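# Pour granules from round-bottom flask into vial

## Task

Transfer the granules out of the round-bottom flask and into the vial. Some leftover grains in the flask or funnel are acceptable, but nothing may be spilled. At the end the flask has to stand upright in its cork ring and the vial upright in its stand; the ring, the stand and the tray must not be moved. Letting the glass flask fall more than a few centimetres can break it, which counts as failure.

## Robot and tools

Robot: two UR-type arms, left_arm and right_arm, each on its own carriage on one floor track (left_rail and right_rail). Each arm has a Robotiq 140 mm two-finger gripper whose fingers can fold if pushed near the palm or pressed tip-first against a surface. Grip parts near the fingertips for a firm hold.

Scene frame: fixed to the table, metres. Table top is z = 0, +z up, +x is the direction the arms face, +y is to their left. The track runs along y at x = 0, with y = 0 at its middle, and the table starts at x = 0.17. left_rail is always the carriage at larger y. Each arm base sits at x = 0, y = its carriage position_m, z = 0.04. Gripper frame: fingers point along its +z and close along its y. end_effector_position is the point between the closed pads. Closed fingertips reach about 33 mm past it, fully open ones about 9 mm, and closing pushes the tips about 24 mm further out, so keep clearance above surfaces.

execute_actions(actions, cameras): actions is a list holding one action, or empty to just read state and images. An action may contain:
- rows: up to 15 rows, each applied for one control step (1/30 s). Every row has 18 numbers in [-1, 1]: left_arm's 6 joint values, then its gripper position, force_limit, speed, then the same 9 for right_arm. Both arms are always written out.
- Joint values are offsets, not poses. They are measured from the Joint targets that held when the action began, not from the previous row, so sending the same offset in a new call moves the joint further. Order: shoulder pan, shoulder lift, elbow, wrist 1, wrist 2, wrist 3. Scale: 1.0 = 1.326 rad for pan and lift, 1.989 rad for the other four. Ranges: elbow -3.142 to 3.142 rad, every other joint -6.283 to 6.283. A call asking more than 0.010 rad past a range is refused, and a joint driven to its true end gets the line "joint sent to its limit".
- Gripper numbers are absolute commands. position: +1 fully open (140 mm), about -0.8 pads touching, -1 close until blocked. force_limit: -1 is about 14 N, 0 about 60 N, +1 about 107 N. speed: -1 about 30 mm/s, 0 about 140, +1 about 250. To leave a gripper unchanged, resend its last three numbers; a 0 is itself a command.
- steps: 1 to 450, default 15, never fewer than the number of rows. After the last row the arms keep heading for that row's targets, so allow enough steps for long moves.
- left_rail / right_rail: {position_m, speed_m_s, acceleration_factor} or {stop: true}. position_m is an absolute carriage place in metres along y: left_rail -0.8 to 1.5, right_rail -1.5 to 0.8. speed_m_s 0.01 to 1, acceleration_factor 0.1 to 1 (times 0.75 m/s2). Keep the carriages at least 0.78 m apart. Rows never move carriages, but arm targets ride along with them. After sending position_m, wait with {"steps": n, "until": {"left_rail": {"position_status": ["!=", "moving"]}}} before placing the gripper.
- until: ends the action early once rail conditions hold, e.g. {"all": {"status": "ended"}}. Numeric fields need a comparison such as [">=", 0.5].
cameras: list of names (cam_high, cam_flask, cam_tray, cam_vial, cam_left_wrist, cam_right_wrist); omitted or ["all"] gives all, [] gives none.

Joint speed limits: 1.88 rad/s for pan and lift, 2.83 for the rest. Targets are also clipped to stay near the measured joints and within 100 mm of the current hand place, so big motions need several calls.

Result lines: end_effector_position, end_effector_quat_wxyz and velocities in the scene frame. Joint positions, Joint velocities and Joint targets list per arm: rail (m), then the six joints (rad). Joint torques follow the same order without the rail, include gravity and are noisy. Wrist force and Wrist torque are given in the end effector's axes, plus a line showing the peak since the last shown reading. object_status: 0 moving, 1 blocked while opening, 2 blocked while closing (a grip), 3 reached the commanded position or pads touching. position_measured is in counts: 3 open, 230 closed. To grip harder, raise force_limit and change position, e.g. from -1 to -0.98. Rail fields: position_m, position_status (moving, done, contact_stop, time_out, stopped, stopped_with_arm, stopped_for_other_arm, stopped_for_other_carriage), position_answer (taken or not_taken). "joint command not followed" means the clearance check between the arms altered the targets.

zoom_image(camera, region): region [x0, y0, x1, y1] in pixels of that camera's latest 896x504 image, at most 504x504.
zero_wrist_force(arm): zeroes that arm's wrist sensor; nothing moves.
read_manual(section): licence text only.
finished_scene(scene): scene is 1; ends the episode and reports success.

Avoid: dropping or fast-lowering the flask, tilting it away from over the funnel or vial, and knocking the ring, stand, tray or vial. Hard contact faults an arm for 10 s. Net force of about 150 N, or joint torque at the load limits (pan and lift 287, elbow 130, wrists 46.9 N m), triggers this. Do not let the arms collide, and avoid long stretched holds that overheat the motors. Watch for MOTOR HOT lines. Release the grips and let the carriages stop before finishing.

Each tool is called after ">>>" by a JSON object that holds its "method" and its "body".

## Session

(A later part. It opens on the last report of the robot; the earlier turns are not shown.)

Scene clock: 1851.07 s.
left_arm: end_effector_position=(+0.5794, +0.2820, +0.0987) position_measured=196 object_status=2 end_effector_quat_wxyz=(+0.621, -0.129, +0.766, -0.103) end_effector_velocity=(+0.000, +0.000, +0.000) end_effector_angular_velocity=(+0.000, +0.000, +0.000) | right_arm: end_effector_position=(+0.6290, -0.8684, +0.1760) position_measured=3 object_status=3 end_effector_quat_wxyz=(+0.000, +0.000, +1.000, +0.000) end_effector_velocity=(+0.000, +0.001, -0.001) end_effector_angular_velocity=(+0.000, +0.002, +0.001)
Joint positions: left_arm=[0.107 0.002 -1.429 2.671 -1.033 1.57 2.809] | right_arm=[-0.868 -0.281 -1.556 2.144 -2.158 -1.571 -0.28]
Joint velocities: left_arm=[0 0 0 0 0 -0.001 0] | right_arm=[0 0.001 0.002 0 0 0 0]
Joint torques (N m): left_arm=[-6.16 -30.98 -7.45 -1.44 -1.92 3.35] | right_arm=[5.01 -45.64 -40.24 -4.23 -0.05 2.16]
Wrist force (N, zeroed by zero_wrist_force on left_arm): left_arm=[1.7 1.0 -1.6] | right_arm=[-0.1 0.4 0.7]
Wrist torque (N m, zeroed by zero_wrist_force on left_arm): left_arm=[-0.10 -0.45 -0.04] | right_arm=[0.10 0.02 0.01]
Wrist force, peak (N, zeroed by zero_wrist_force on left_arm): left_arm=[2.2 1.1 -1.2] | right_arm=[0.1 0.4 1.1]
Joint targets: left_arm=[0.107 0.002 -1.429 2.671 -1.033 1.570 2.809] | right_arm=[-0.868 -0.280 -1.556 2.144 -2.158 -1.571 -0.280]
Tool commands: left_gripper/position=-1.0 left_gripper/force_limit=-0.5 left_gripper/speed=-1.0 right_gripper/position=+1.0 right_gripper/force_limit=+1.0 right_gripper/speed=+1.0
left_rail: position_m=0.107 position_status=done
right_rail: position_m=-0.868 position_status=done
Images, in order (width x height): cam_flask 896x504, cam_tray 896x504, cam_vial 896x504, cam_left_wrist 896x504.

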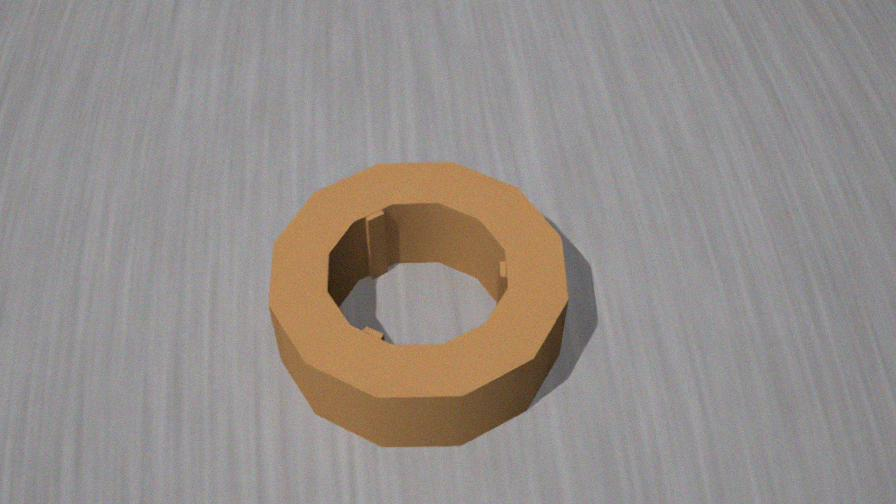

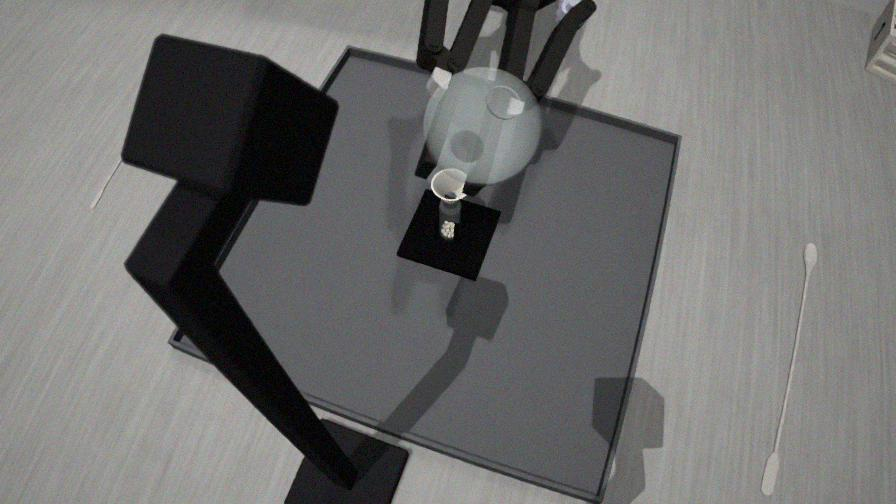

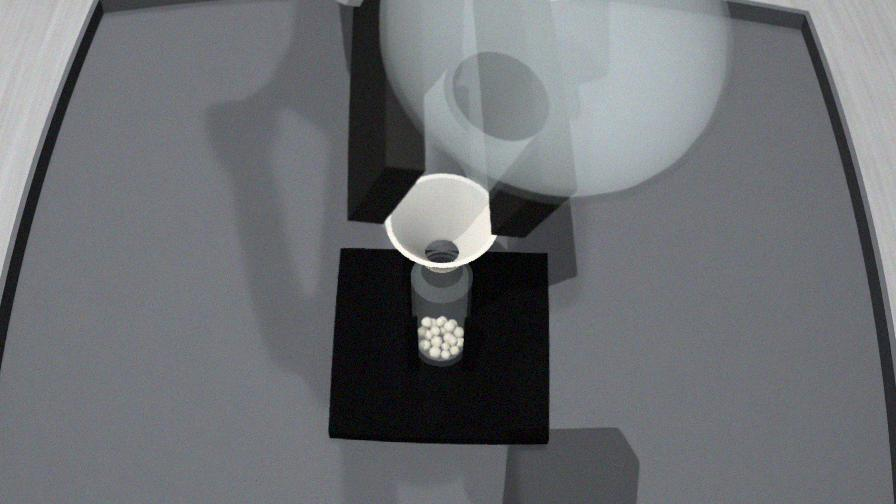

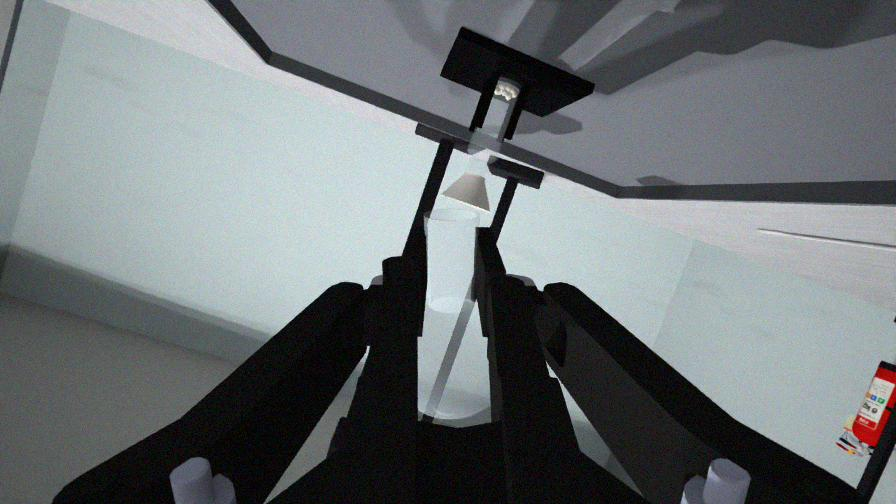

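>>> {"method": "zoom_image", "body": {"camera": "cam_vial", "region": [395, 290, 490, 385]}}

>>> {"method": "zoom_image", "body": {"camera": "cam_left_wrist", "region": [430, 20, 610, 220]}}

>>> {"method": "zoom_image", "body": {"camera": "cam_tray", "region": [160, 40, 660, 500]}}

Scaled by 5.305 from the camera's 896x504 image, which has a finer 1280x720 frame.

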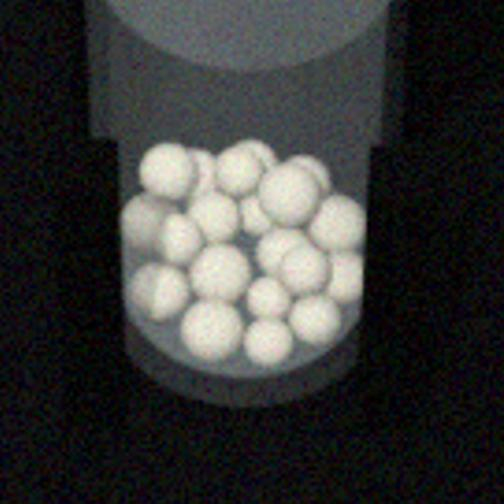

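Scaled by 2.520 from the camera's 896x504 image, which has a finer 1280x720 frame.

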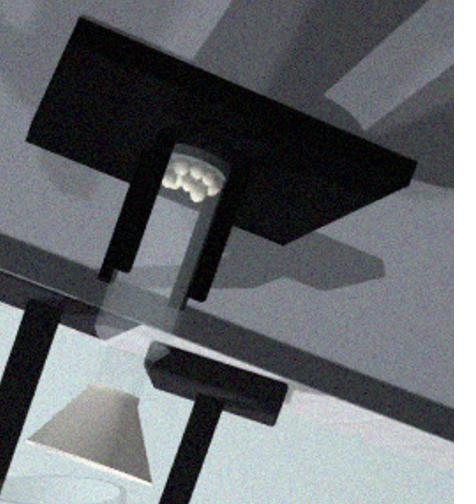

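Scaled by 1.008 from the camera's 896x504 image, which has a finer 1280x720 frame.

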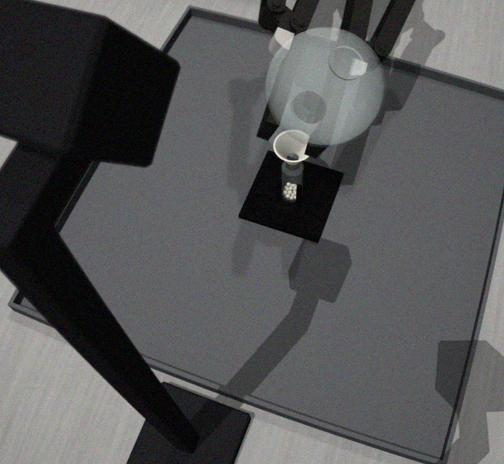

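>>> {"method": "execute_actions", "body": {"actions": [{"rows": [[0,-0.001258,-0.000137,0.000975,0,0,-1,-0.5,-1,0,0,0,0,0,0,1,1,1],[0,-0.004813,-0.000524,0.003733,0,0,-1,-0.5,-1,0,0,0,0,0,0,1,1,1],[0,-0.0103,-0.001121,0.007988,0,0,-1,-0.5,-1,0,0,0,0,0,0,1,1,1],[0,-0.017371,-0.001891,0.013471,0,0,-1,-0.5,-1,0,0,0,0,0,0,1,1,1],[0,-0.02568,-0.002796,0.019915,0,0,-1,-0.5,-1,0,0,0,0,0,0,1,1,1],[0,-0.03486,-0.003795,0.027035,0,0,-1,-0.5,-1,0,0,0,0,0,0,1,1,1],[0,-0.044575,-0.004853,0.034569,0,0,-1,-0.5,-1,0,0,0,0,0,0,1,1,1],[0,-0.054459,-0.005928,0.042234,0,0,-1,-0.5,-1,0,0,0,0,0,0,1,1,1],[0,-0.064174,-0.006986,0.049768,0,0,-1,-0.5,-1,0,0,0,0,0,0,1,1,1],[0,-0.073354,-0.007985,0.056888,0,0,-1,-0.5,-1,0,0,0,0,0,0,1,1,1],[0,-0.081663,-0.00889,0.063332,0,0,-1,-0.5,-1,0,0,0,0,0,0,1,1,1],[0,-0.088734,-0.00966,0.068815,0,0,-1,-0.5,-1,0,0,0,0,0,0,1,1,1],[0,-0.094221,-0.010257,0.07307,0,0,-1,-0.5,-1,0,0,0,0,0,0,1,1,1],[0,-0.097776,-0.010644,0.075828,0,0,-1,-0.5,-1,0,0,0,0,0,0,1,1,1],[0,-0.099034,-0.010781,0.076803,0,0,-1,-0.5,-1,0,0,0,0,0,0,1,1,1]], "steps": 20}], "cameras": ["cam_tray", "cam_vial", "cam_left_wrist"]}}

Scene clock: 1908.53 s.
left_arm: end_effector_position=(+0.5794, +0.2820, +0.1391) position_measured=196 object_status=2 end_effector_quat_wxyz=(+0.621, -0.129, +0.766, -0.103) end_effector_velocity=(-0.001, +0.000, +0.001) end_effector_angular_velocity=(+0.002, +0.000, +0.000) | right_arm: end_effector_position=(+0.6290, -0.8684, +0.1760) position_measured=3 object_status=3 end_effector_quat_wxyz=(+0.000, +0.000, +1.000, +0.000) end_effector_velocity=(-0.001, +0.000, -0.002) end_effector_angular_velocity=(+0.000, +0.003, +0.000)
Joint positions: left_arm=[0.107 0.002 -1.56 2.649 -0.881 1.57 2.809] | right_arm=[-0.868 -0.281 -1.556 2.144 -2.158 -1.571 -0.28]
Joint velocities: left_arm=[0 0 -0.003 0 0.003 0 0.002] | right_arm=[0 0 0.002 0.001 0 -0.001 0]
Joint torques (N m): left_arm=[-5.75 -37.4 -34.53 0.53 -1.76 3.14] | right_arm=[4.38 -42.98 -39.41 -4.77 -0.08 2.31]
Wrist force (N, zeroed by zero_wrist_force on left_arm): left_arm=[2.1 1.0 -0.9] | right_arm=[-0.2 0.5 0.8]
Wrist torque (N m, zeroed by zero_wrist_force on left_arm): left_arm=[-0.10 -0.56 -0.09] | right_arm=[0.12 0.03 0.00]
Wrist force, peak (N, zeroed by zero_wrist_force on left_arm): left_arm=[2.8 1.5 -0.9] | right_arm=[-0.1 0.7 1.0]
Joint targets: left_arm=[0.107 0.002 -1.561 2.649 -0.880 1.570 2.809] | right_arm=[-0.868 -0.280 -1.556 2.144 -2.158 -1.571 -0.280]
left_rail: position_m=0.107 position_status=done
right_rail: position_m=-0.868 position_status=done
Images, in order (width x height): cam_tray 896x504, cam_vial 896x504, cam_left_wrist 896x504.

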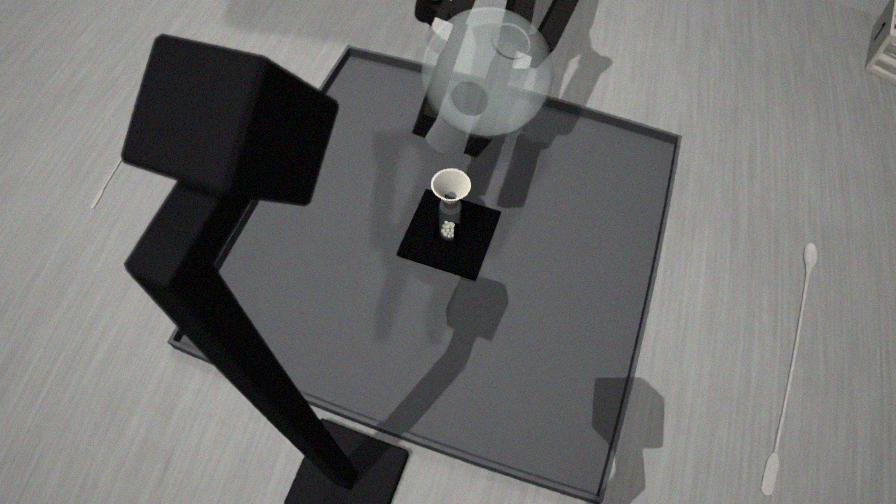

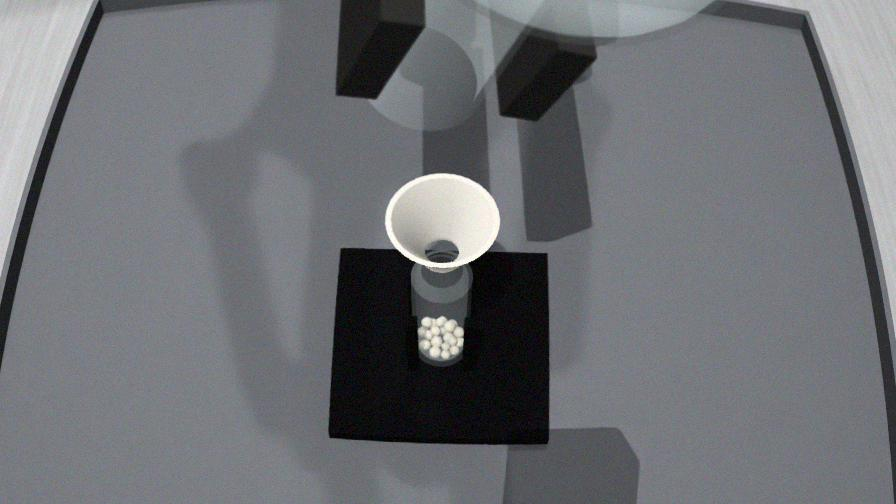

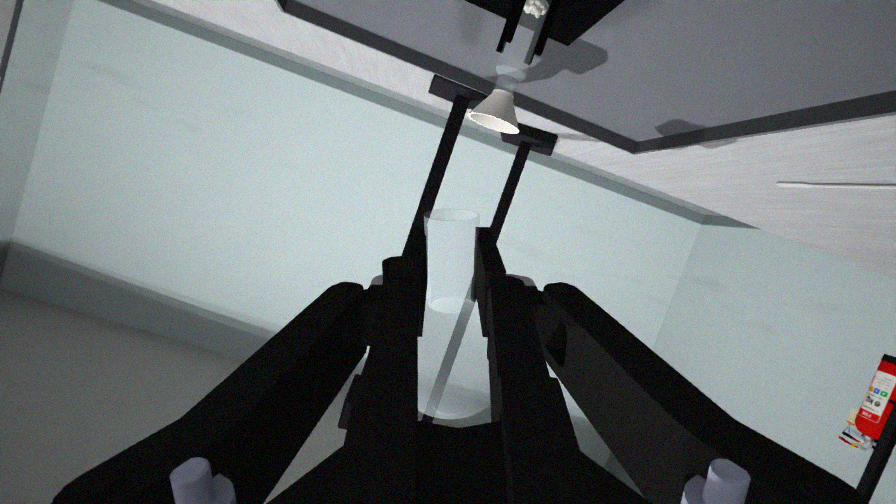

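>>> {"method": "execute_actions", "body": {"actions": [{"rows": [[0,-0.001091,0.000136,-0.000077,0,-0.004486,-1,-0.5,-1,0,0,0,0,0,0,1,1,1],[0,-0.004174,0.00052,-0.000296,0,-0.017165,-1,-0.5,-1,0,0,0,0,0,0,1,1,1],[0,-0.008933,0.001113,-0.000633,0,-0.036732,-1,-0.5,-1,0,0,0,0,0,0,1,1,1],[0,-0.015066,0.001877,-0.001068,0,-0.061949,-1,-0.5,-1,0,0,0,0,0,0,1,1,1],[0,-0.022272,0.002775,-0.001579,0,-0.091582,-1,-0.5,-1,0,0,0,0,0,0,1,1,1],[0,-0.030235,0.003767,-0.002143,0,-0.124323,-1,-0.5,-1,0,0,0,0,0,0,1,1,1],[0,-0.038661,0.004817,-0.002741,0,-0.15897,-1,-0.5,-1,0,0,0,0,0,0,1,1,1],[0,-0.047233,0.005884,-0.003348,0,-0.194219,-1,-0.5,-1,0,0,0,0,0,0,1,1,1],[0,-0.055659,0.006934,-0.003946,0,-0.228866,-1,-0.5,-1,0,0,0,0,0,0,1,1,1],[0,-0.063622,0.007926,-0.00451,0,-0.261607,-1,-0.5,-1,0,0,0,0,0,0,1,1,1],[0,-0.070828,0.008824,-0.005021,0,-0.29124,-1,-0.5,-1,0,0,0,0,0,0,1,1,1],[0,-0.076961,0.009588,-0.005456,0,-0.316457,-1,-0.5,-1,0,0,0,0,0,0,1,1,1],[0,-0.08172,0.010181,-0.005793,0,-0.336024,-1,-0.5,-1,0,0,0,0,0,0,1,1,1],[0,-0.084803,0.010565,-0.006012,0,-0.348703,-1,-0.5,-1,0,0,0,0,0,0,1,1,1],[0,-0.085894,0.010701,-0.006089,0,-0.353189,-1,-0.5,-1,0,0,0,0,0,0,1,1,1]], "steps": 22}], "cameras": ["cam_left_wrist"]}}

Scene clock: 1928.40 s.
left_arm: end_effector_position=(+0.5734, +0.2820, +0.1959) position_measured=196 object_status=2 end_effector_quat_wxyz=(+0.582, -0.368, +0.645, -0.330) end_effector_velocity=(+0.000, +0.000, +0.000) end_effector_angular_velocity=(-0.002, +0.000, +0.001) | right_arm: end_effector_position=(+0.6290, -0.8684, +0.1760) position_measured=3 object_status=3 end_effector_quat_wxyz=(+0.000, +0.000, +1.000, +0.000) end_effector_velocity=(+0.000, +0.000, +0.000) end_effector_angular_velocity=(-0.001, +0.000, +0.002)
Joint positions: left_arm=[0.107 0.002 -1.674 2.67 -0.892 1.57 2.107] | right_arm=[-0.868 -0.281 -1.556 2.144 -2.158 -1.571 -0.281]
Joint velocities: left_arm=[0 0 0 0 0 0 -0.002] | right_arm=[0 0.001 0 0 -0.001 -0.001 -0.001]
Joint torques (N m): left_arm=[-7.02 -30.42 -14.41 -4.53 -1.89 -1.38] | right_arm=[6.02 -45.78 -41.12 -4.61 -0.35 1.91]
Wrist force (N, zeroed by zero_wrist_force on left_arm): left_arm=[1.3 0.5 -0.8] | right_arm=[0.0 0.4 0.6]
Wrist torque (N m, zeroed by zero_wrist_force on left_arm): left_arm=[-0.25 -0.48 -0.08] | right_arm=[0.09 -0.01 0.01]
Wrist force, peak (N, zeroed by zero_wrist_force on left_arm): left_arm=[2.9 1.7 -0.9] | right_arm=[-0.2 0.7 0.9]
Joint targets: left_arm=[0.107 0.002 -1.674 2.670 -0.892 1.570 2.107] | right_arm=[-0.868 -0.280 -1.556 2.144 -2.158 -1.571 -0.280]
left_rail: position_m=0.107 position_status=done
right_rail: position_m=-0.868 position_status=done
Images, in order (width x height): cam_left_wrist 896x504.

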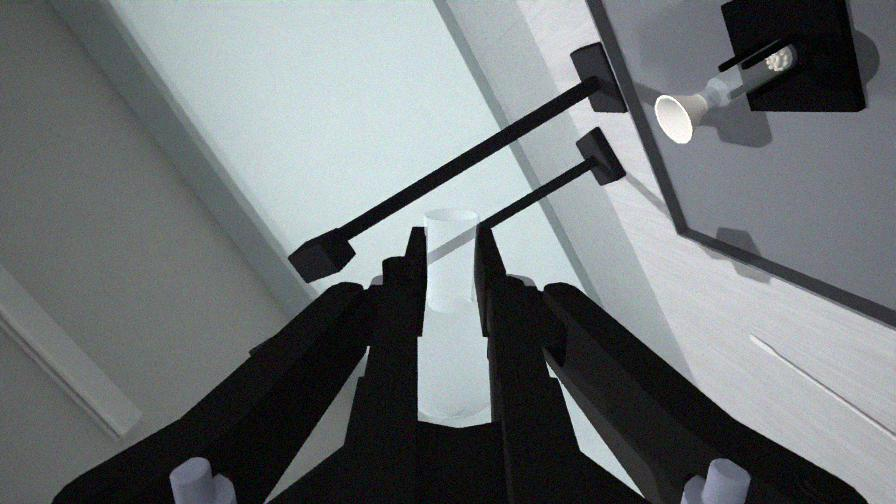

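I'll check the current state before continuing the remaining moves.

>>> {"method": "execute_actions", "body": {"actions": [], "cameras": ["cam_left_wrist", "cam_flask"]}}

Scene clock: 1941.60 s.
left_arm: end_effector_position=(+0.5734, +0.2820, +0.1959) position_measured=196 object_status=2 end_effector_quat_wxyz=(+0.582, -0.368, +0.645, -0.330) end_effector_velocity=(+0.000, +0.000, +0.000) end_effector_angular_velocity=(+0.000, +0.000, -0.001) | right_arm: end_effector_position=(+0.6290, -0.8684, +0.1760) position_measured=3 object_status=3 end_effector_quat_wxyz=(+0.000, +0.000, +1.000, +0.000) end_effector_velocity=(+0.000, +0.001, +0.000) end_effector_angular_velocity=(+0.000, +0.000, +0.000)
Joint positions: left_arm=[0.107 0.002 -1.674 2.67 -0.892 1.57 2.107] | right_arm=[-0.868 -0.281 -1.556 2.144 -2.158 -1.571 -0.281]
Joint velocities: left_arm=[0 0 0 0 0 0 0] | right_arm=[0 0.001 -0.001 0 0.001 0 0]
Joint torques (N m): left_arm=[-5.7 -31.12 -20.67 -3.44 -1.83 -2.47] | right_arm=[7.3 -46.18 -40.33 -4.94 -0.43 2.09]
Wrist force (N, zeroed by zero_wrist_force on left_arm): left_arm=[1.2 0.5 -0.9] | right_arm=[0.1 0.3 0.7]
Wrist torque (N m, zeroed by zero_wrist_force on left_arm): left_arm=[-0.23 -0.46 -0.08] | right_arm=[0.07 -0.02 0.01]
Wrist force, peak (N, zeroed by zero_wrist_force on left_arm): left_arm=[1.5 0.6 -1.2] | right_arm=[-0.2 0.3 1.1]
Joint targets: left_arm=[0.107 0.002 -1.674 2.670 -0.892 1.570 2.107] | right_arm=[-0.868 -0.280 -1.556 2.144 -2.158 -1.571 -0.280]
Tool commands: left_gripper/position=-1.0 left_gripper/force_limit=-0.5 left_gripper/speed=-1.0 right_gripper/position=+1.0 right_gripper/force_limit=+1.0 right_gripper/speed=+1.0
left_rail: position_m=0.107 position_status=done
right_rail: position_m=-0.868 position_status=done
Images, in order (width x height): cam_flask 896x504, cam_left_wrist 896x504.

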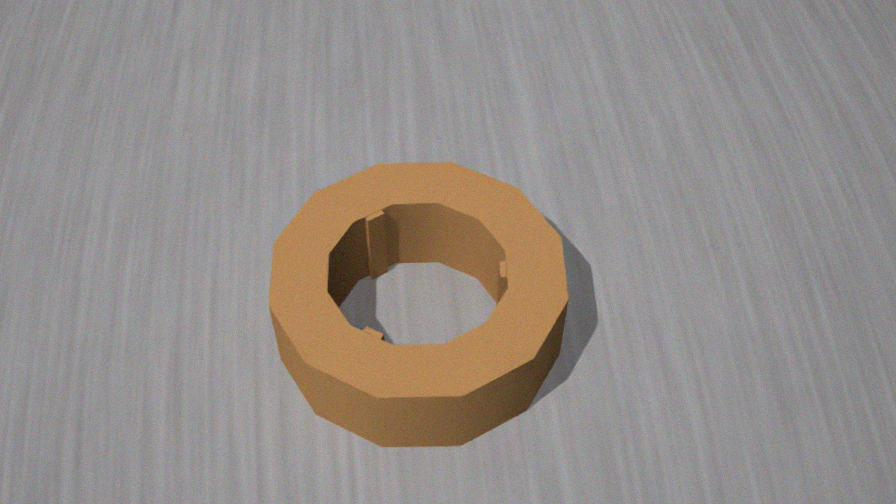

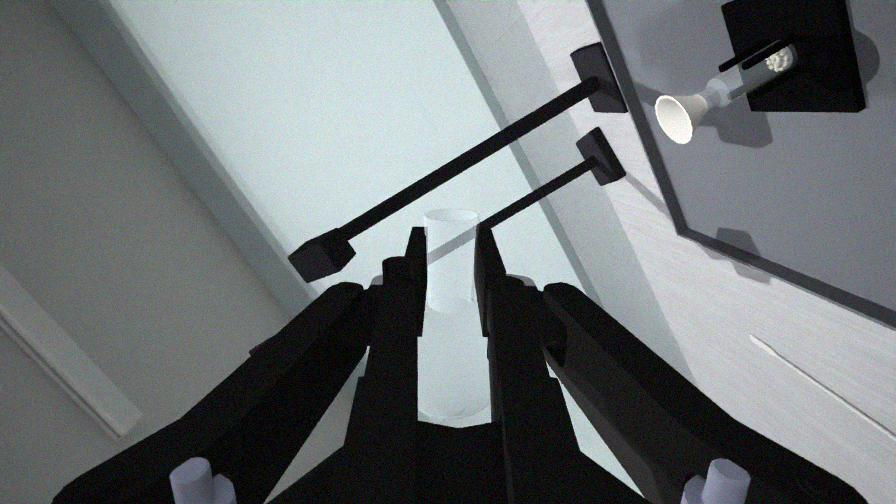

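>>> {"method": "execute_actions", "body": {"actions": [{"rows": [[-0.000016,-0.001091,0.000136,-0.000077,0,-0.004486,-1,-0.5,-1,0,0,0,0,0,0,1,1,1],[-0.000062,-0.004174,0.000520,-0.000296,0,-0.017165,-1,-0.5,-1,0,0,0,0,0,0,1,1,1],[-0.000133,-0.008933,0.001113,-0.000633,0,-0.036732,-1,-0.5,-1,0,0,0,0,0,0,1,1,1],[-0.000225,-0.015066,0.001877,-0.001068,0,-0.061949,-1,-0.5,-1,0,0,0,0,0,0,1,1,1],[-0.000332,-0.022272,0.002775,-0.001579,0,-0.091582,-1,-0.5,-1,0,0,0,0,0,0,1,1,1],[-0.000451,-0.030235,0.003767,-0.002143,0,-0.124323,-1,-0.5,-1,0,0,0,0,0,0,1,1,1],[-0.000577,-0.038661,0.004817,-0.002741,0,-0.158970,-1,-0.5,-1,0,0,0,0,0,0,1,1,1],[-0.000705,-0.047233,0.005884,-0.003348,0,-0.194219,-1,-0.5,-1,0,0,0,0,0,0,1,1,1],[-0.000831,-0.055659,0.006934,-0.003946,0,-0.228866,-1,-0.5,-1,0,0,0,0,0,0,1,1,1],[-0.000950,-0.063622,0.007926,-0.004510,0,-0.261607,-1,-0.5,-1,0,0,0,0,0,0,1,1,1],[-0.001057,-0.070828,0.008824,-0.005021,0,-0.291240,-1,-0.5,-1,0,0,0,0,0,0,1,1,1],[-0.001149,-0.076961,0.009588,-0.005456,0,-0.316457,-1,-0.5,-1,0,0,0,0,0,0,1,1,1],[-0.001220,-0.081720,0.010181,-0.005793,0,-0.336024,-1,-0.5,-1,0,0,0,0,0,0,1,1,1],[-0.001266,-0.084803,0.010565,-0.006012,0,-0.348704,-1,-0.5,-1,0,0,0,0,0,0,1,1,1],[-0.001282,-0.085894,0.010701,-0.006089,0,-0.353189,-1,-0.5,-1,0,0,0,0,0,0,1,1,1]], "steps": 22}], "cameras": ["cam_left_wrist", "cam_vial"]}}

Scene clock: 1979.33 s.
left_arm: end_effector_position=(+0.5622, +0.2810, +0.2505) position_measured=196 object_status=2 end_effector_quat_wxyz=(-0.457, +0.540, -0.457, +0.540) end_effector_velocity=(+0.000, +0.000, +0.000) end_effector_angular_velocity=(-0.002, +0.000, +0.000) | right_arm: end_effector_position=(+0.6290, -0.8684, +0.1760) position_measured=3 object_status=3 end_effector_quat_wxyz=(+0.000, +0.000, +1.000, +0.000) end_effector_velocity=(+0.000, +0.000, +0.001) end_effector_angular_velocity=(-0.001, -0.001, +0.000)
Joint positions: left_arm=[0.107 0 -1.788 2.692 -0.904 1.57 1.405] | right_arm=[-0.868 -0.281 -1.556 2.144 -2.158 -1.571 -0.28]
Joint velocities: left_arm=[0 0 0 0 0 0 -0.002] | right_arm=[0 0 -0.001 -0.001 0 0 0]
Joint torques (N m): left_arm=[-12.01 -25.67 -18.15 -5.37 -1.7 -2.5] | right_arm=[8.16 -44.88 -40.77 -4.63 -0.68 2.61]
Wrist force (N, zeroed by zero_wrist_force on left_arm): left_arm=[0.6 0.2 -0.5] | right_arm=[-0.1 0.3 0.7]
Wrist torque (N m, zeroed by zero_wrist_force on left_arm): left_arm=[-0.21 -0.38 -0.01] | right_arm=[0.06 0.00 0.00]
Wrist force, peak (N, zeroed by zero_wrist_force on left_arm): left_arm=[2.2 1.3 -0.2] | right_arm=[0.1 0.4 1.0]
Joint targets: left_arm=[0.107 0.000 -1.788 2.692 -0.904 1.570 1.405] | right_arm=[-0.868 -0.280 -1.556 2.144 -2.158 -1.571 -0.280]
left_rail: position_m=0.107 position_status=done
right_rail: position_m=-0.868 position_status=done
Images, in order (width x height): cam_vial 896x504, cam_left_wrist 896x504.

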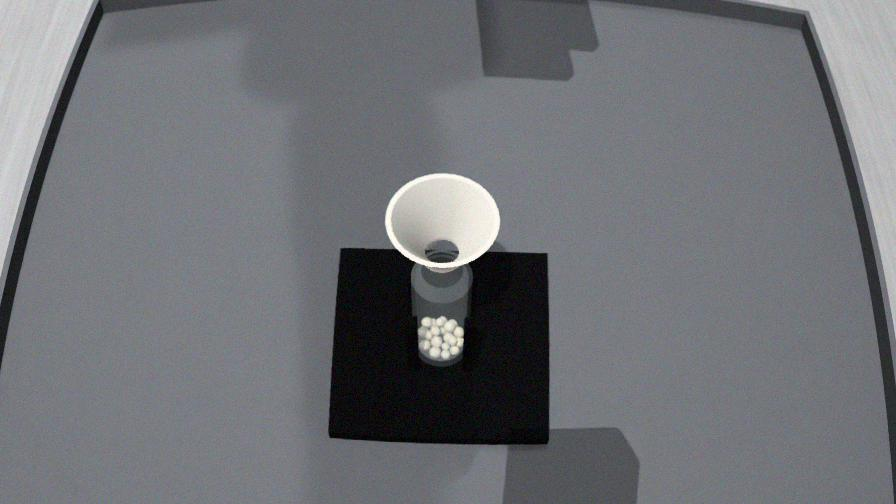

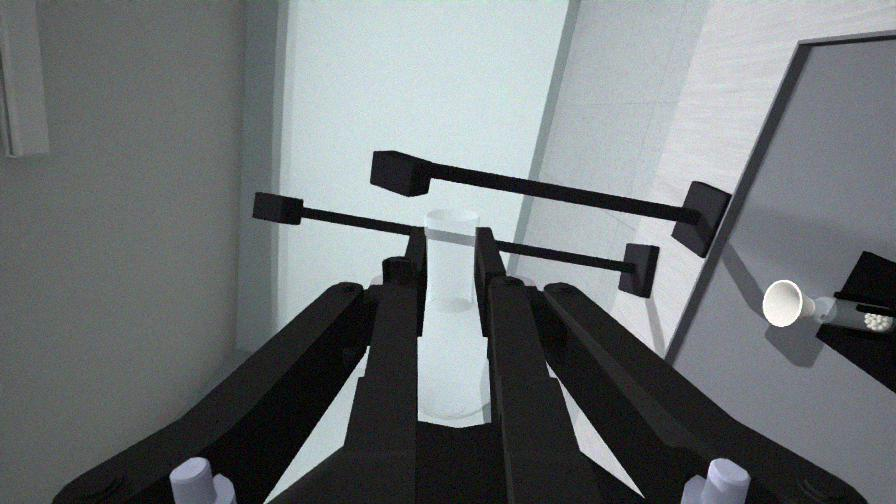

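>>> {"method": "execute_actions", "body": {"actions": [{"left_rail": {"position_m": 0.803}, "rows": [[0,0,0,0,0,-0.004486,-1,-0.5,-1,0,0,0,0,0,0,1,1,1],[0,0,0,0,0,-0.017165,-1,-0.5,-1,0,0,0,0,0,0,1,1,1],[0,0,0,0,0,-0.036732,-1,-0.5,-1,0,0,0,0,0,0,1,1,1],[0,0,0,0,0,-0.061949,-1,-0.5,-1,0,0,0,0,0,0,1,1,1],[0,0,0,0,0,-0.091582,-1,-0.5,-1,0,0,0,0,0,0,1,1,1],[0,0,0,0,0,-0.124323,-1,-0.5,-1,0,0,0,0,0,0,1,1,1],[0,0,0,0,0,-0.158970,-1,-0.5,-1,0,0,0,0,0,0,1,1,1],[0,0,0,0,0,-0.194219,-1,-0.5,-1,0,0,0,0,0,0,1,1,1],[0,0,0,0,0,-0.228866,-1,-0.5,-1,0,0,0,0,0,0,1,1,1],[0,0,0,0,0,-0.261607,-1,-0.5,-1,0,0,0,0,0,0,1,1,1],[0,0,0,0,0,-0.291240,-1,-0.5,-1,0,0,0,0,0,0,1,1,1],[0,0,0,0,0,-0.316457,-1,-0.5,-1,0,0,0,0,0,0,1,1,1],[0,0,0,0,0,-0.336024,-1,-0.5,-1,0,0,0,0,0,0,1,1,1],[0,0,0,0,0,-0.348704,-1,-0.5,-1,0,0,0,0,0,0,1,1,1],[0,0,0,0,0,-0.353189,-1,-0.5,-1,0,0,0,0,0,0,1,1,1]], "steps": 150, "until": {"any": {"status": "ended"}}}], "cameras": ["cam_left_wrist", "cam_flask"]}}

Scene clock: 2016.10 s.
left_arm: end_effector_position=(+0.5622, +0.9773, +0.2505) position_measured=196 object_status=2 end_effector_quat_wxyz=(-0.244, +0.664, -0.243, +0.664) end_effector_velocity=(+0.000, +0.001, +0.001) end_effector_angular_velocity=(+0.003, -0.001, +0.001) | right_arm: end_effector_position=(+0.6290, -0.8684, +0.1760) position_measured=3 object_status=3 end_effector_quat_wxyz=(+0.000, +0.000, +1.000, +0.000) end_effector_velocity=(+0.000, -0.001, +0.000) end_effector_angular_velocity=(-0.001, +0.001, +0.000)
Joint positions: left_arm=[0.803 0 -1.788 2.692 -0.904 1.57 0.702] | right_arm=[-0.868 -0.281 -1.556 2.144 -2.158 -1.571 -0.281]
Joint velocities: left_arm=[0.001 0 0 -0.001 0 -0.001 0.003] | right_arm=[0 0 0.001 0 0 -0.001 -0.001]
Joint torques (N m): left_arm=[-7.89 -25.59 -30.38 -2.08 -1.39 -2.42] | right_arm=[6.04 -46.62 -41.24 -4.58 -0.35 1.88]
Wrist force (N, zeroed by zero_wrist_force on left_arm): left_arm=[0.1 -0.1 -0.3] | right_arm=[0.1 0.4 0.7]
Wrist torque (N m, zeroed by zero_wrist_force on left_arm): left_arm=[-0.20 -0.24 0.03] | right_arm=[0.08 -0.03 0.01]
Wrist force, peak (N, zeroed by zero_wrist_force on left_arm): left_arm=[1.8 -0.1 -0.8] | right_arm=[-0.2 0.8 0.9]
Joint targets: left_arm=[0.803 0.000 -1.788 2.692 -0.904 1.570 0.702] | right_arm=[-0.868 -0.280 -1.556 2.144 -2.158 -1.571 -0.280]
left_rail: position_m=0.803 position_status=done
right_rail: position_m=-0.868 position_status=done
Images, in order (width x height): cam_flask 896x504, cam_left_wrist 896x504.

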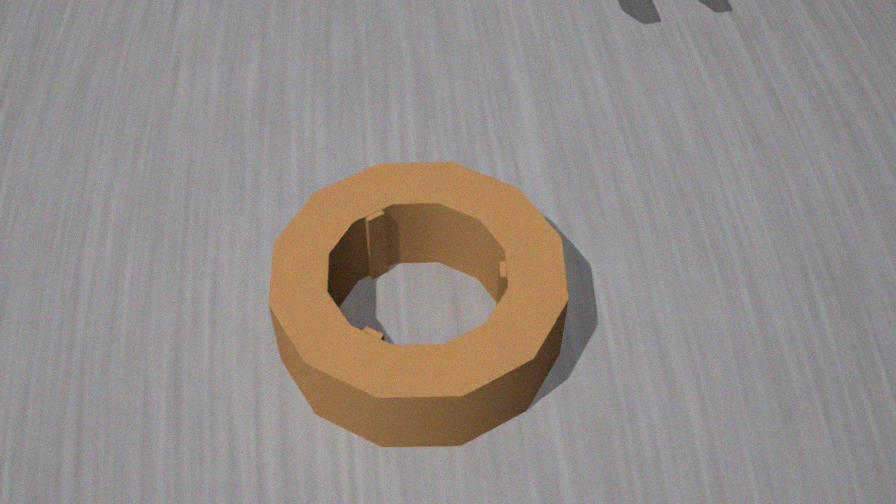

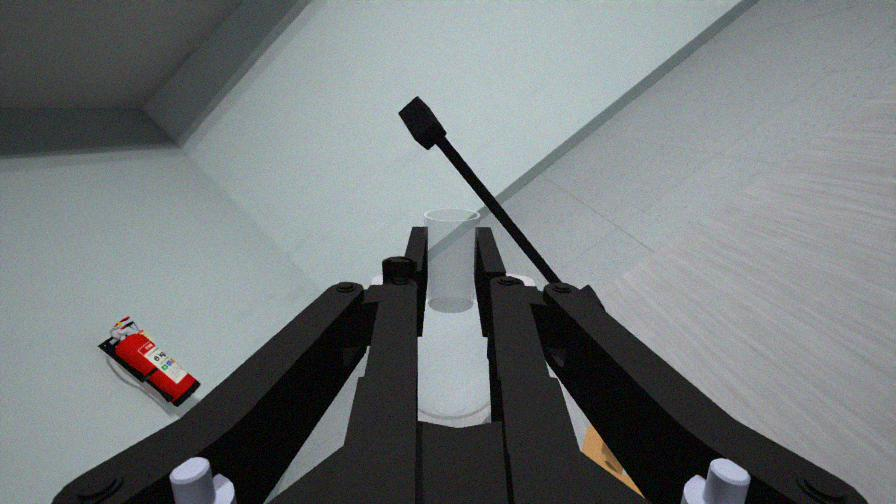

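>>> {"method": "execute_actions", "body": {"actions": [{"rows": [[0,0.004151,-0.000299,-0.002468,0,-0.004486,-1,-0.5,-1,0,0,0,0,0,0,1,1,1],[0,0.015885,-0.001146,-0.009444,0,-0.017165,-1,-0.5,-1,0,0,0,0,0,0,1,1,1],[0,0.033992,-0.002452,-0.020209,0,-0.036732,-1,-0.5,-1,0,0,0,0,0,0,1,1,1],[0,0.057329,-0.004136,-0.034084,0,-0.061949,-1,-0.5,-1,0,0,0,0,0,0,1,1,1],[0,0.084752,-0.006114,-0.050387,0,-0.091582,-1,-0.5,-1,0,0,0,0,0,0,1,1,1],[0,0.115050,-0.008300,-0.068400,0,-0.124323,-1,-0.5,-1,0,0,0,0,0,0,1,1,1],[0,0.147114,-0.010613,-0.087463,0,-0.158970,-1,-0.5,-1,0,0,0,0,0,0,1,1,1],[0,0.179734,-0.012967,-0.106856,0,-0.194219,-1,-0.5,-1,0,0,0,0,0,0,1,1,1],[0,0.211798,-0.015280,-0.125919,0,-0.228866,-1,-0.5,-1,0,0,0,0,0,0,1,1,1],[0,0.242096,-0.017466,-0.143932,0,-0.261607,-1,-0.5,-1,0,0,0,0,0,0,1,1,1],[0,0.269519,-0.019444,-0.160235,0,-0.291240,-1,-0.5,-1,0,0,0,0,0,0,1,1,1],[0,0.292856,-0.021128,-0.174110,0,-0.316457,-1,-0.5,-1,0,0,0,0,0,0,1,1,1],[0,0.310963,-0.022434,-0.184875,0,-0.336024,-1,-0.5,-1,0,0,0,0,0,0,1,1,1],[0,0.322697,-0.023281,-0.191851,0,-0.348704,-1,-0.5,-1,0,0,0,0,0,0,1,1,1],[0,0.326848,-0.023580,-0.194319,0,-0.353189,-1,-0.5,-1,0,0,0,0,0,0,1,1,1]], "steps": 24}], "cameras": ["cam_left_wrist", "cam_flask", "cam_high"]}}

Scene clock: 2047.90 s.
left_arm: end_effector_position=(+0.6303, +0.9774, +0.1506) position_measured=196 object_status=2 end_effector_quat_wxyz=(+0.000, +0.707, +0.000, +0.707) end_effector_velocity=(+0.000, +0.000, -0.001) end_effector_angular_velocity=(-0.004, +0.000, +0.000) | right_arm: end_effector_position=(+0.6290, -0.8684, +0.1760) position_measured=3 object_status=3 end_effector_quat_wxyz=(+0.000, +0.000, +1.000, +0.000) end_effector_velocity=(+0.000, +0.001, +0.000) end_effector_angular_velocity=(+0.000, -0.002, +0.001)
Joint positions: left_arm=[0.803 0 -1.355 2.645 -1.291 1.57 0] | right_arm=[-0.868 -0.281 -1.556 2.144 -2.158 -1.571 -0.28]
Joint velocities: left_arm=[0 0.001 0.002 0.001 -0.002 0.001 -0.004] | right_arm=[0 0.001 -0.001 0 -0.001 0 0]
Joint torques (N m): left_arm=[-5.67 -22.29 -25.9 -5.05 -1.66 -1.81] | right_arm=[4.06 -42.83 -41.39 -4.78 -0.14 2.27]
Wrist force (N, zeroed by zero_wrist_force on left_arm): left_arm=[-0.5 0.2 0.1] | right_arm=[0.0 0.2 0.4]
Wrist torque (N m, zeroed by zero_wrist_force on left_arm): left_arm=[-0.01 -0.04 0.01] | right_arm=[0.05 -0.02 0.00]
Wrist force, peak (N, zeroed by zero_wrist_force on left_arm): left_arm=[-2.6 0.6 1.5] | right_arm=[-0.2 0.7 0.9]
Joint targets: left_arm=[0.803 0.000 -1.355 2.645 -1.291 1.570 0.000] | right_arm=[-0.868 -0.280 -1.556 2.144 -2.158 -1.571 -0.280]
left_rail: position_m=0.803 position_status=done
right_rail: position_m=-0.868 position_status=done
Images, in order (width x height): cam_high 896x504, cam_flask 896x504, cam_left_wrist 896x504.

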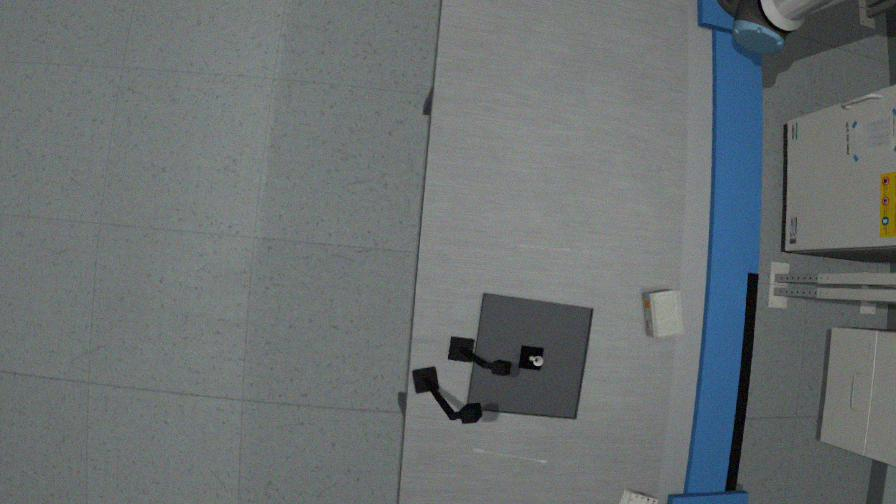

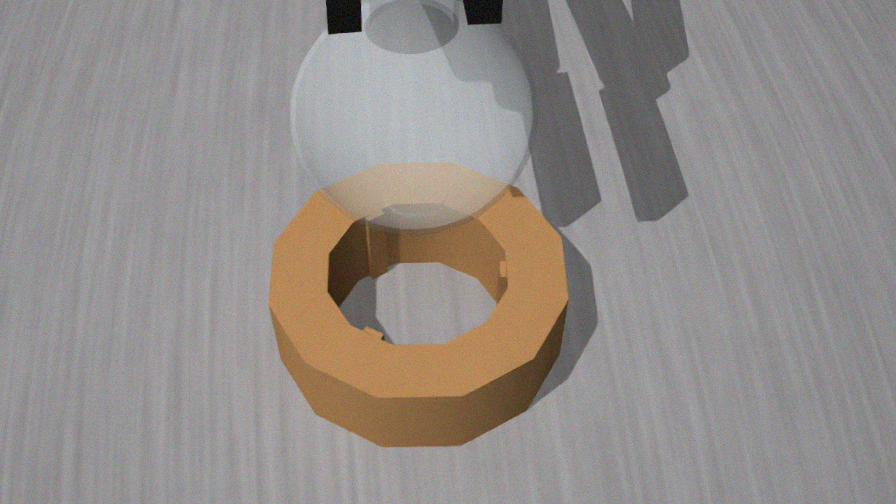

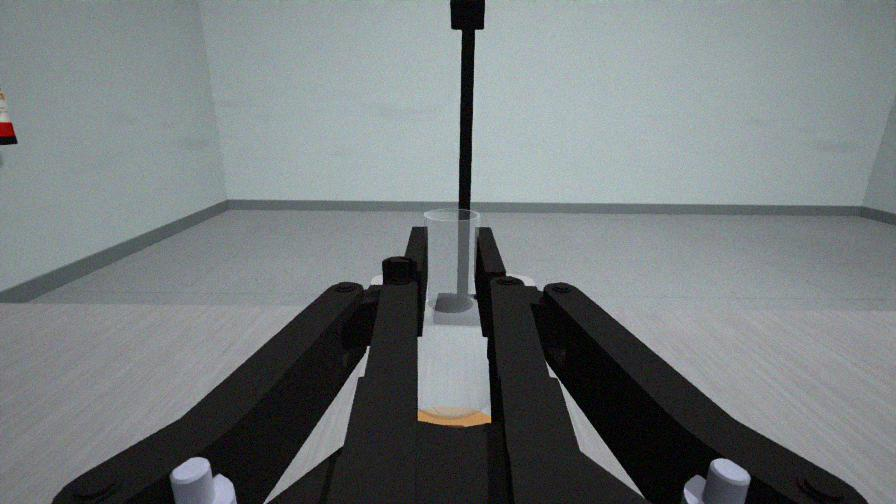

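>>> {"method": "execute_actions", "body": {"actions": [{"rows": [[0,0.001172,0.000072,-0.000854,0,0,-1,-0.5,-1,0,0,0,0,0,0,1,1,1],[0,0.004490,0.000271,-0.003264,0,0,-1,-0.5,-1,0,0,0,0,0,0,1,1,1],[0,0.009619,0.000567,-0.006980,0,0,-1,-0.5,-1,0,0,0,0,0,0,1,1,1],[0,0.016246,0.000930,-0.011760,0,0,-1,-0.5,-1,0,0,0,0,0,0,1,1,1],[0,0.024057,0.001327,-0.017365,0,0,-1,-0.5,-1,0,0,0,0,0,0,1,1,1],[0,0.032717,0.001731,-0.023542,0,0,-1,-0.5,-1,0,0,0,0,0,0,1,1,1],[0,0.041916,0.002117,-0.030061,0,0,-1,-0.5,-1,0,0,0,0,0,0,1,1,1],[0,0.051311,0.002468,-0.036674,0,0,-1,-0.5,-1,0,0,0,0,0,0,1,1,1],[0,0.060581,0.002770,-0.043157,0,0,-1,-0.5,-1,0,0,0,0,0,0,1,1,1],[0,0.069374,0.003017,-0.049266,0,0,-1,-0.5,-1,0,0,0,0,0,0,1,1,1],[0,0.077359,0.003209,-0.054781,0,0,-1,-0.5,-1,0,0,0,0,0,0,1,1,1],[0,0.084175,0.003348,-0.059464,0,0,-1,-0.5,-1,0,0,0,0,0,0,1,1,1],[0,0.089477,0.003441,-0.063091,0,0,-1,-0.5,-1,0,0,0,0,0,0,1,1,1],[0,0.092919,0.003494,-0.065438,0,0,-1,-0.5,-1,0,0,0,0,0,0,1,1,1],[0,0.094137,0.003511,-0.066268,0,0,-1,-0.5,-1,0,0,0,0,0,0,1,1,1]], "steps": 22}], "cameras": ["cam_left_wrist", "cam_flask"]}}

Scene clock: 2116.07 s.
left_arm: end_effector_position=(+0.6303, +0.9774, +0.1136) position_measured=196 object_status=2 end_effector_quat_wxyz=(+0.000, +0.707, +0.000, +0.707) end_effector_velocity=(+0.000, +0.000, -0.001) end_effector_angular_velocity=(-0.002, +0.000, +0.000) | right_arm: end_effector_position=(+0.6290, -0.8684, +0.1760) position_measured=3 object_status=3 end_effector_quat_wxyz=(+0.000, +0.000, +1.000, +0.000) end_effector_velocity=(+0.001, +0.000, +0.000) end_effector_angular_velocity=(+0.001, +0.000, +0.000)
Joint positions: left_arm=[0.803 0 -1.231 2.652 -1.422 1.57 0] | right_arm=[-0.868 -0.281 -1.556 2.144 -2.158 -1.571 -0.28]
Joint velocities: left_arm=[0 0 0.003 0 -0.003 -0.001 -0.002] | right_arm=[0 0 0.001 -0.001 0 0.001 0]
Joint torques (N m): left_arm=[-4.22 -34.48 2.3 -4.59 -1.49 -2.3] | right_arm=[5.53 -46.04 -40.03 -5.02 -0.09 2.17]
Wrist force (N, zeroed by zero_wrist_force on left_arm): left_arm=[-0.7 0.3 0.1] | right_arm=[0.0 0.2 0.8]
Wrist torque (N m, zeroed by zero_wrist_force on left_arm): left_arm=[0.01 0.00 0.00] | right_arm=[0.05 -0.01 0.00]
Wrist force, peak (N, zeroed by zero_wrist_force on left_arm): left_arm=[-1.3 0.1 0.4] | right_arm=[0.2 0.5 0.9]
Joint targets: left_arm=[0.803 0.000 -1.230 2.652 -1.423 1.570 0.000] | right_arm=[-0.868 -0.280 -1.556 2.144 -2.158 -1.571 -0.280]
left_rail: position_m=0.803 position_status=done
right_rail: position_m=-0.868 position_status=done
Images, in order (width x height): cam_flask 896x504, cam_left_wrist 896x504.

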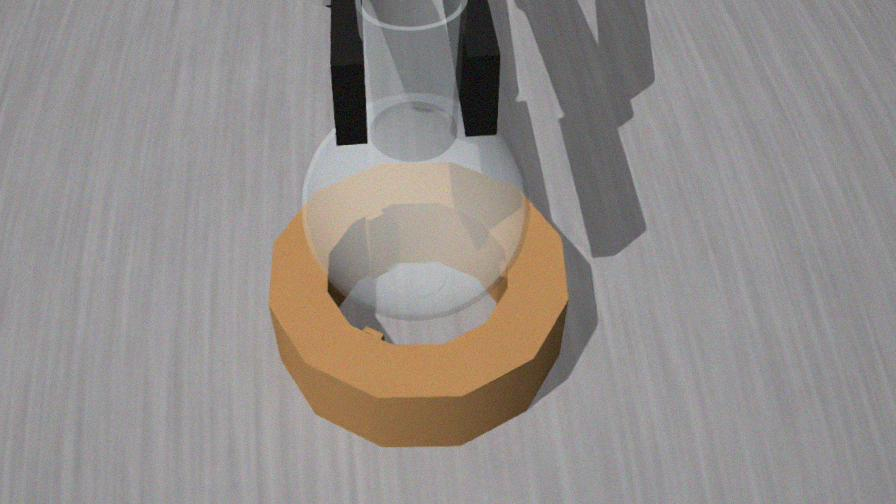

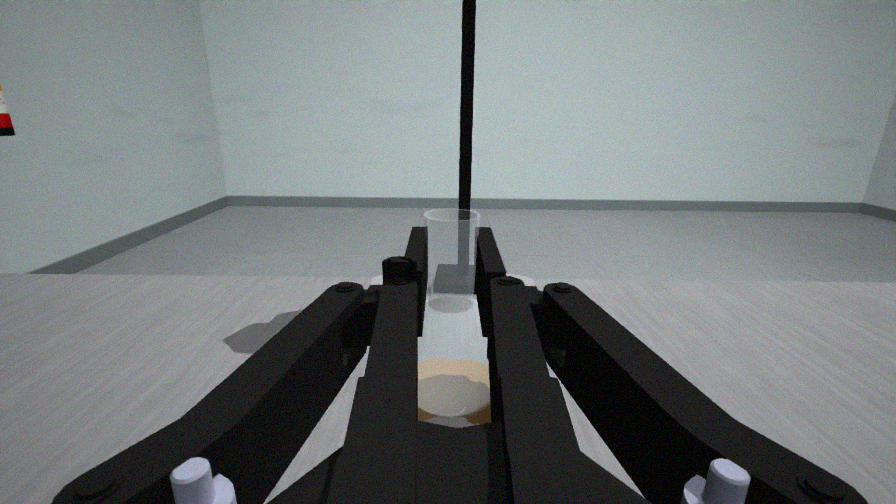

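>>> {"method": "execute_actions", "body": {"actions": [{"rows": [[0,0.000329,0.000003,-0.000223,0,0,-1,-0.5,-1,0,0,0,0,0,0,1,1,1],[0,0.001260,0.000010,-0.000853,0,0,-1,-0.5,-1,0,0,0,0,0,0,1,1,1],[0,0.002696,0.000022,-0.001824,0,0,-1,-0.5,-1,0,0,0,0,0,0,1,1,1],[0,0.004547,0.000037,-0.003077,0,0,-1,-0.5,-1,0,0,0,0,0,0,1,1,1],[0,0.006722,0.000054,-0.004549,0,0,-1,-0.5,-1,0,0,0,0,0,0,1,1,1],[0,0.009125,0.000074,-0.006175,0,0,-1,-0.5,-1,0,0,0,0,0,0,1,1,1],[0,0.011668,0.000095,-0.007896,0,0,-1,-0.5,-1,0,0,0,0,0,0,1,1,1],[0,0.014256,0.000115,-0.009646,0,0,-1,-0.5,-1,0,0,0,0,0,0,1,1,1],[0,0.016799,0.000136,-0.011367,0,0,-1,-0.5,-1,0,0,0,0,0,0,1,1,1],[0,0.019202,0.000156,-0.012993,0,0,-1,-0.5,-1,0,0,0,0,0,0,1,1,1],[0,0.021377,0.000173,-0.014465,0,0,-1,-0.5,-1,0,0,0,0,0,0,1,1,1],[0,0.023228,0.000188,-0.015718,0,0,-1,-0.5,-1,0,0,0,0,0,0,1,1,1],[0,0.024664,0.000200,-0.016689,0,0,-1,-0.5,-1,0,0,0,0,0,0,1,1,1],[0,0.025595,0.000207,-0.017319,0,0,-1,-0.5,-1,0,0,0,0,0,0,1,1,1],[0,0.025924,0.000210,-0.017542,0,0,-1,-0.5,-1,0,0,0,0,0,0,1,1,1]], "steps": 22}], "cameras": ["cam_left_wrist", "cam_flask"]}}

Scene clock: 2143.17 s.
left_arm: end_effector_position=(+0.6303, +0.9774, +0.1036) position_measured=196 object_status=2 end_effector_quat_wxyz=(+0.000, +0.707, +0.000, +0.708) end_effector_velocity=(+0.000, -0.001, -0.001) end_effector_angular_velocity=(+0.003, +0.000, -0.001) | right_arm: end_effector_position=(+0.6290, -0.8684, +0.1760) position_measured=3 object_status=3 end_effector_quat_wxyz=(+0.000, +0.000, +1.000, +0.000) end_effector_velocity=(+0.001, -0.001, +0.000) end_effector_angular_velocity=(-0.002, +0.000, -0.001)
Joint positions: left_arm=[0.803 0 -1.196 2.652 -1.457 1.57 0] | right_arm=[-0.868 -0.281 -1.556 2.144 -2.158 -1.571 -0.28]
Joint velocities: left_arm=[0 -0.001 0.003 0 -0.003 0.001 0.003] | right_arm=[0 -0.001 0.001 -0.001 0 -0.002 0]
Joint torques (N m): left_arm=[-0.95 -24.24 3.06 -5.6 -1.49 -2.27] | right_arm=[7.37 -45.08 -41 -4.8 -0.14 1.96]
Wrist force (N, zeroed by zero_wrist_force on left_arm): left_arm=[-0.1 0.2 0.3] | right_arm=[-0.1 0.2 0.5]
Wrist torque (N m, zeroed by zero_wrist_force on left_arm): left_arm=[0.00 -0.03 -0.01] | right_arm=[0.04 0.01 0.00]
Wrist force, peak (N, zeroed by zero_wrist_force on left_arm): left_arm=[-1.0 0.0 0.3] | right_arm=[-0.1 0.5 1.1]
Joint targets: left_arm=[0.803 0.000 -1.196 2.652 -1.458 1.570 0.000] | right_arm=[-0.868 -0.280 -1.556 2.144 -2.158 -1.571 -0.280]
left_rail: position_m=0.803 position_status=done
right_rail: position_m=-0.868 position_status=done
Images, in order (width x height): cam_flask 896x504, cam_left_wrist 896x504.

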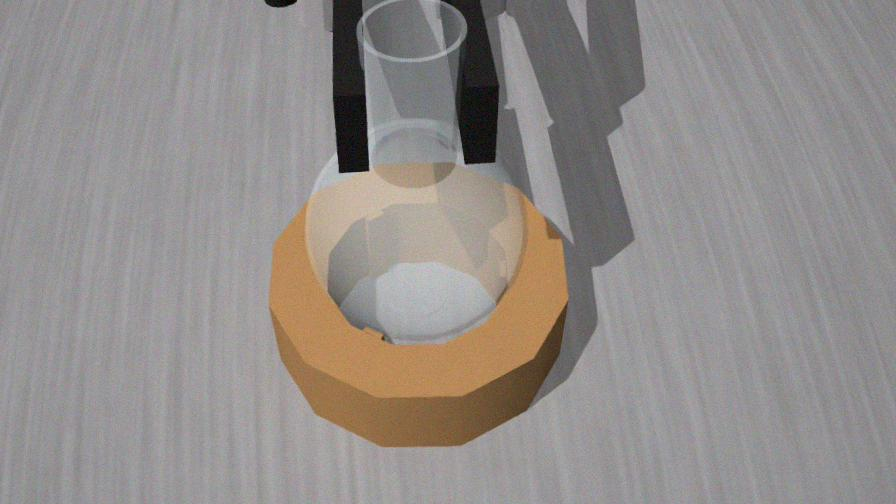

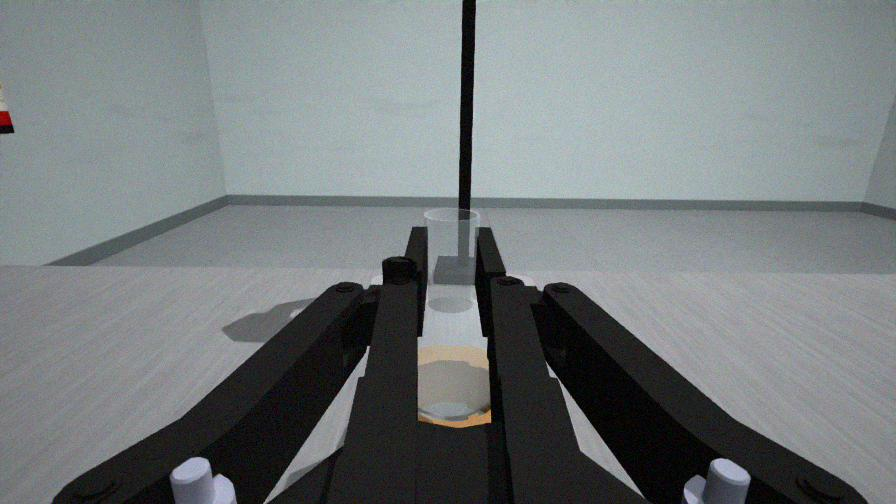

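>>> {"method": "zoom_image", "body": {"camera": "cam_flask", "region": [220, 0, 620, 460]}}

Scaled by 1.096 from the camera's 896x504 image, which has a finer 1280x720 frame.

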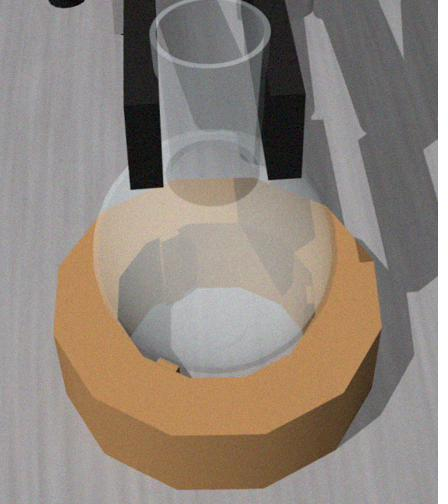

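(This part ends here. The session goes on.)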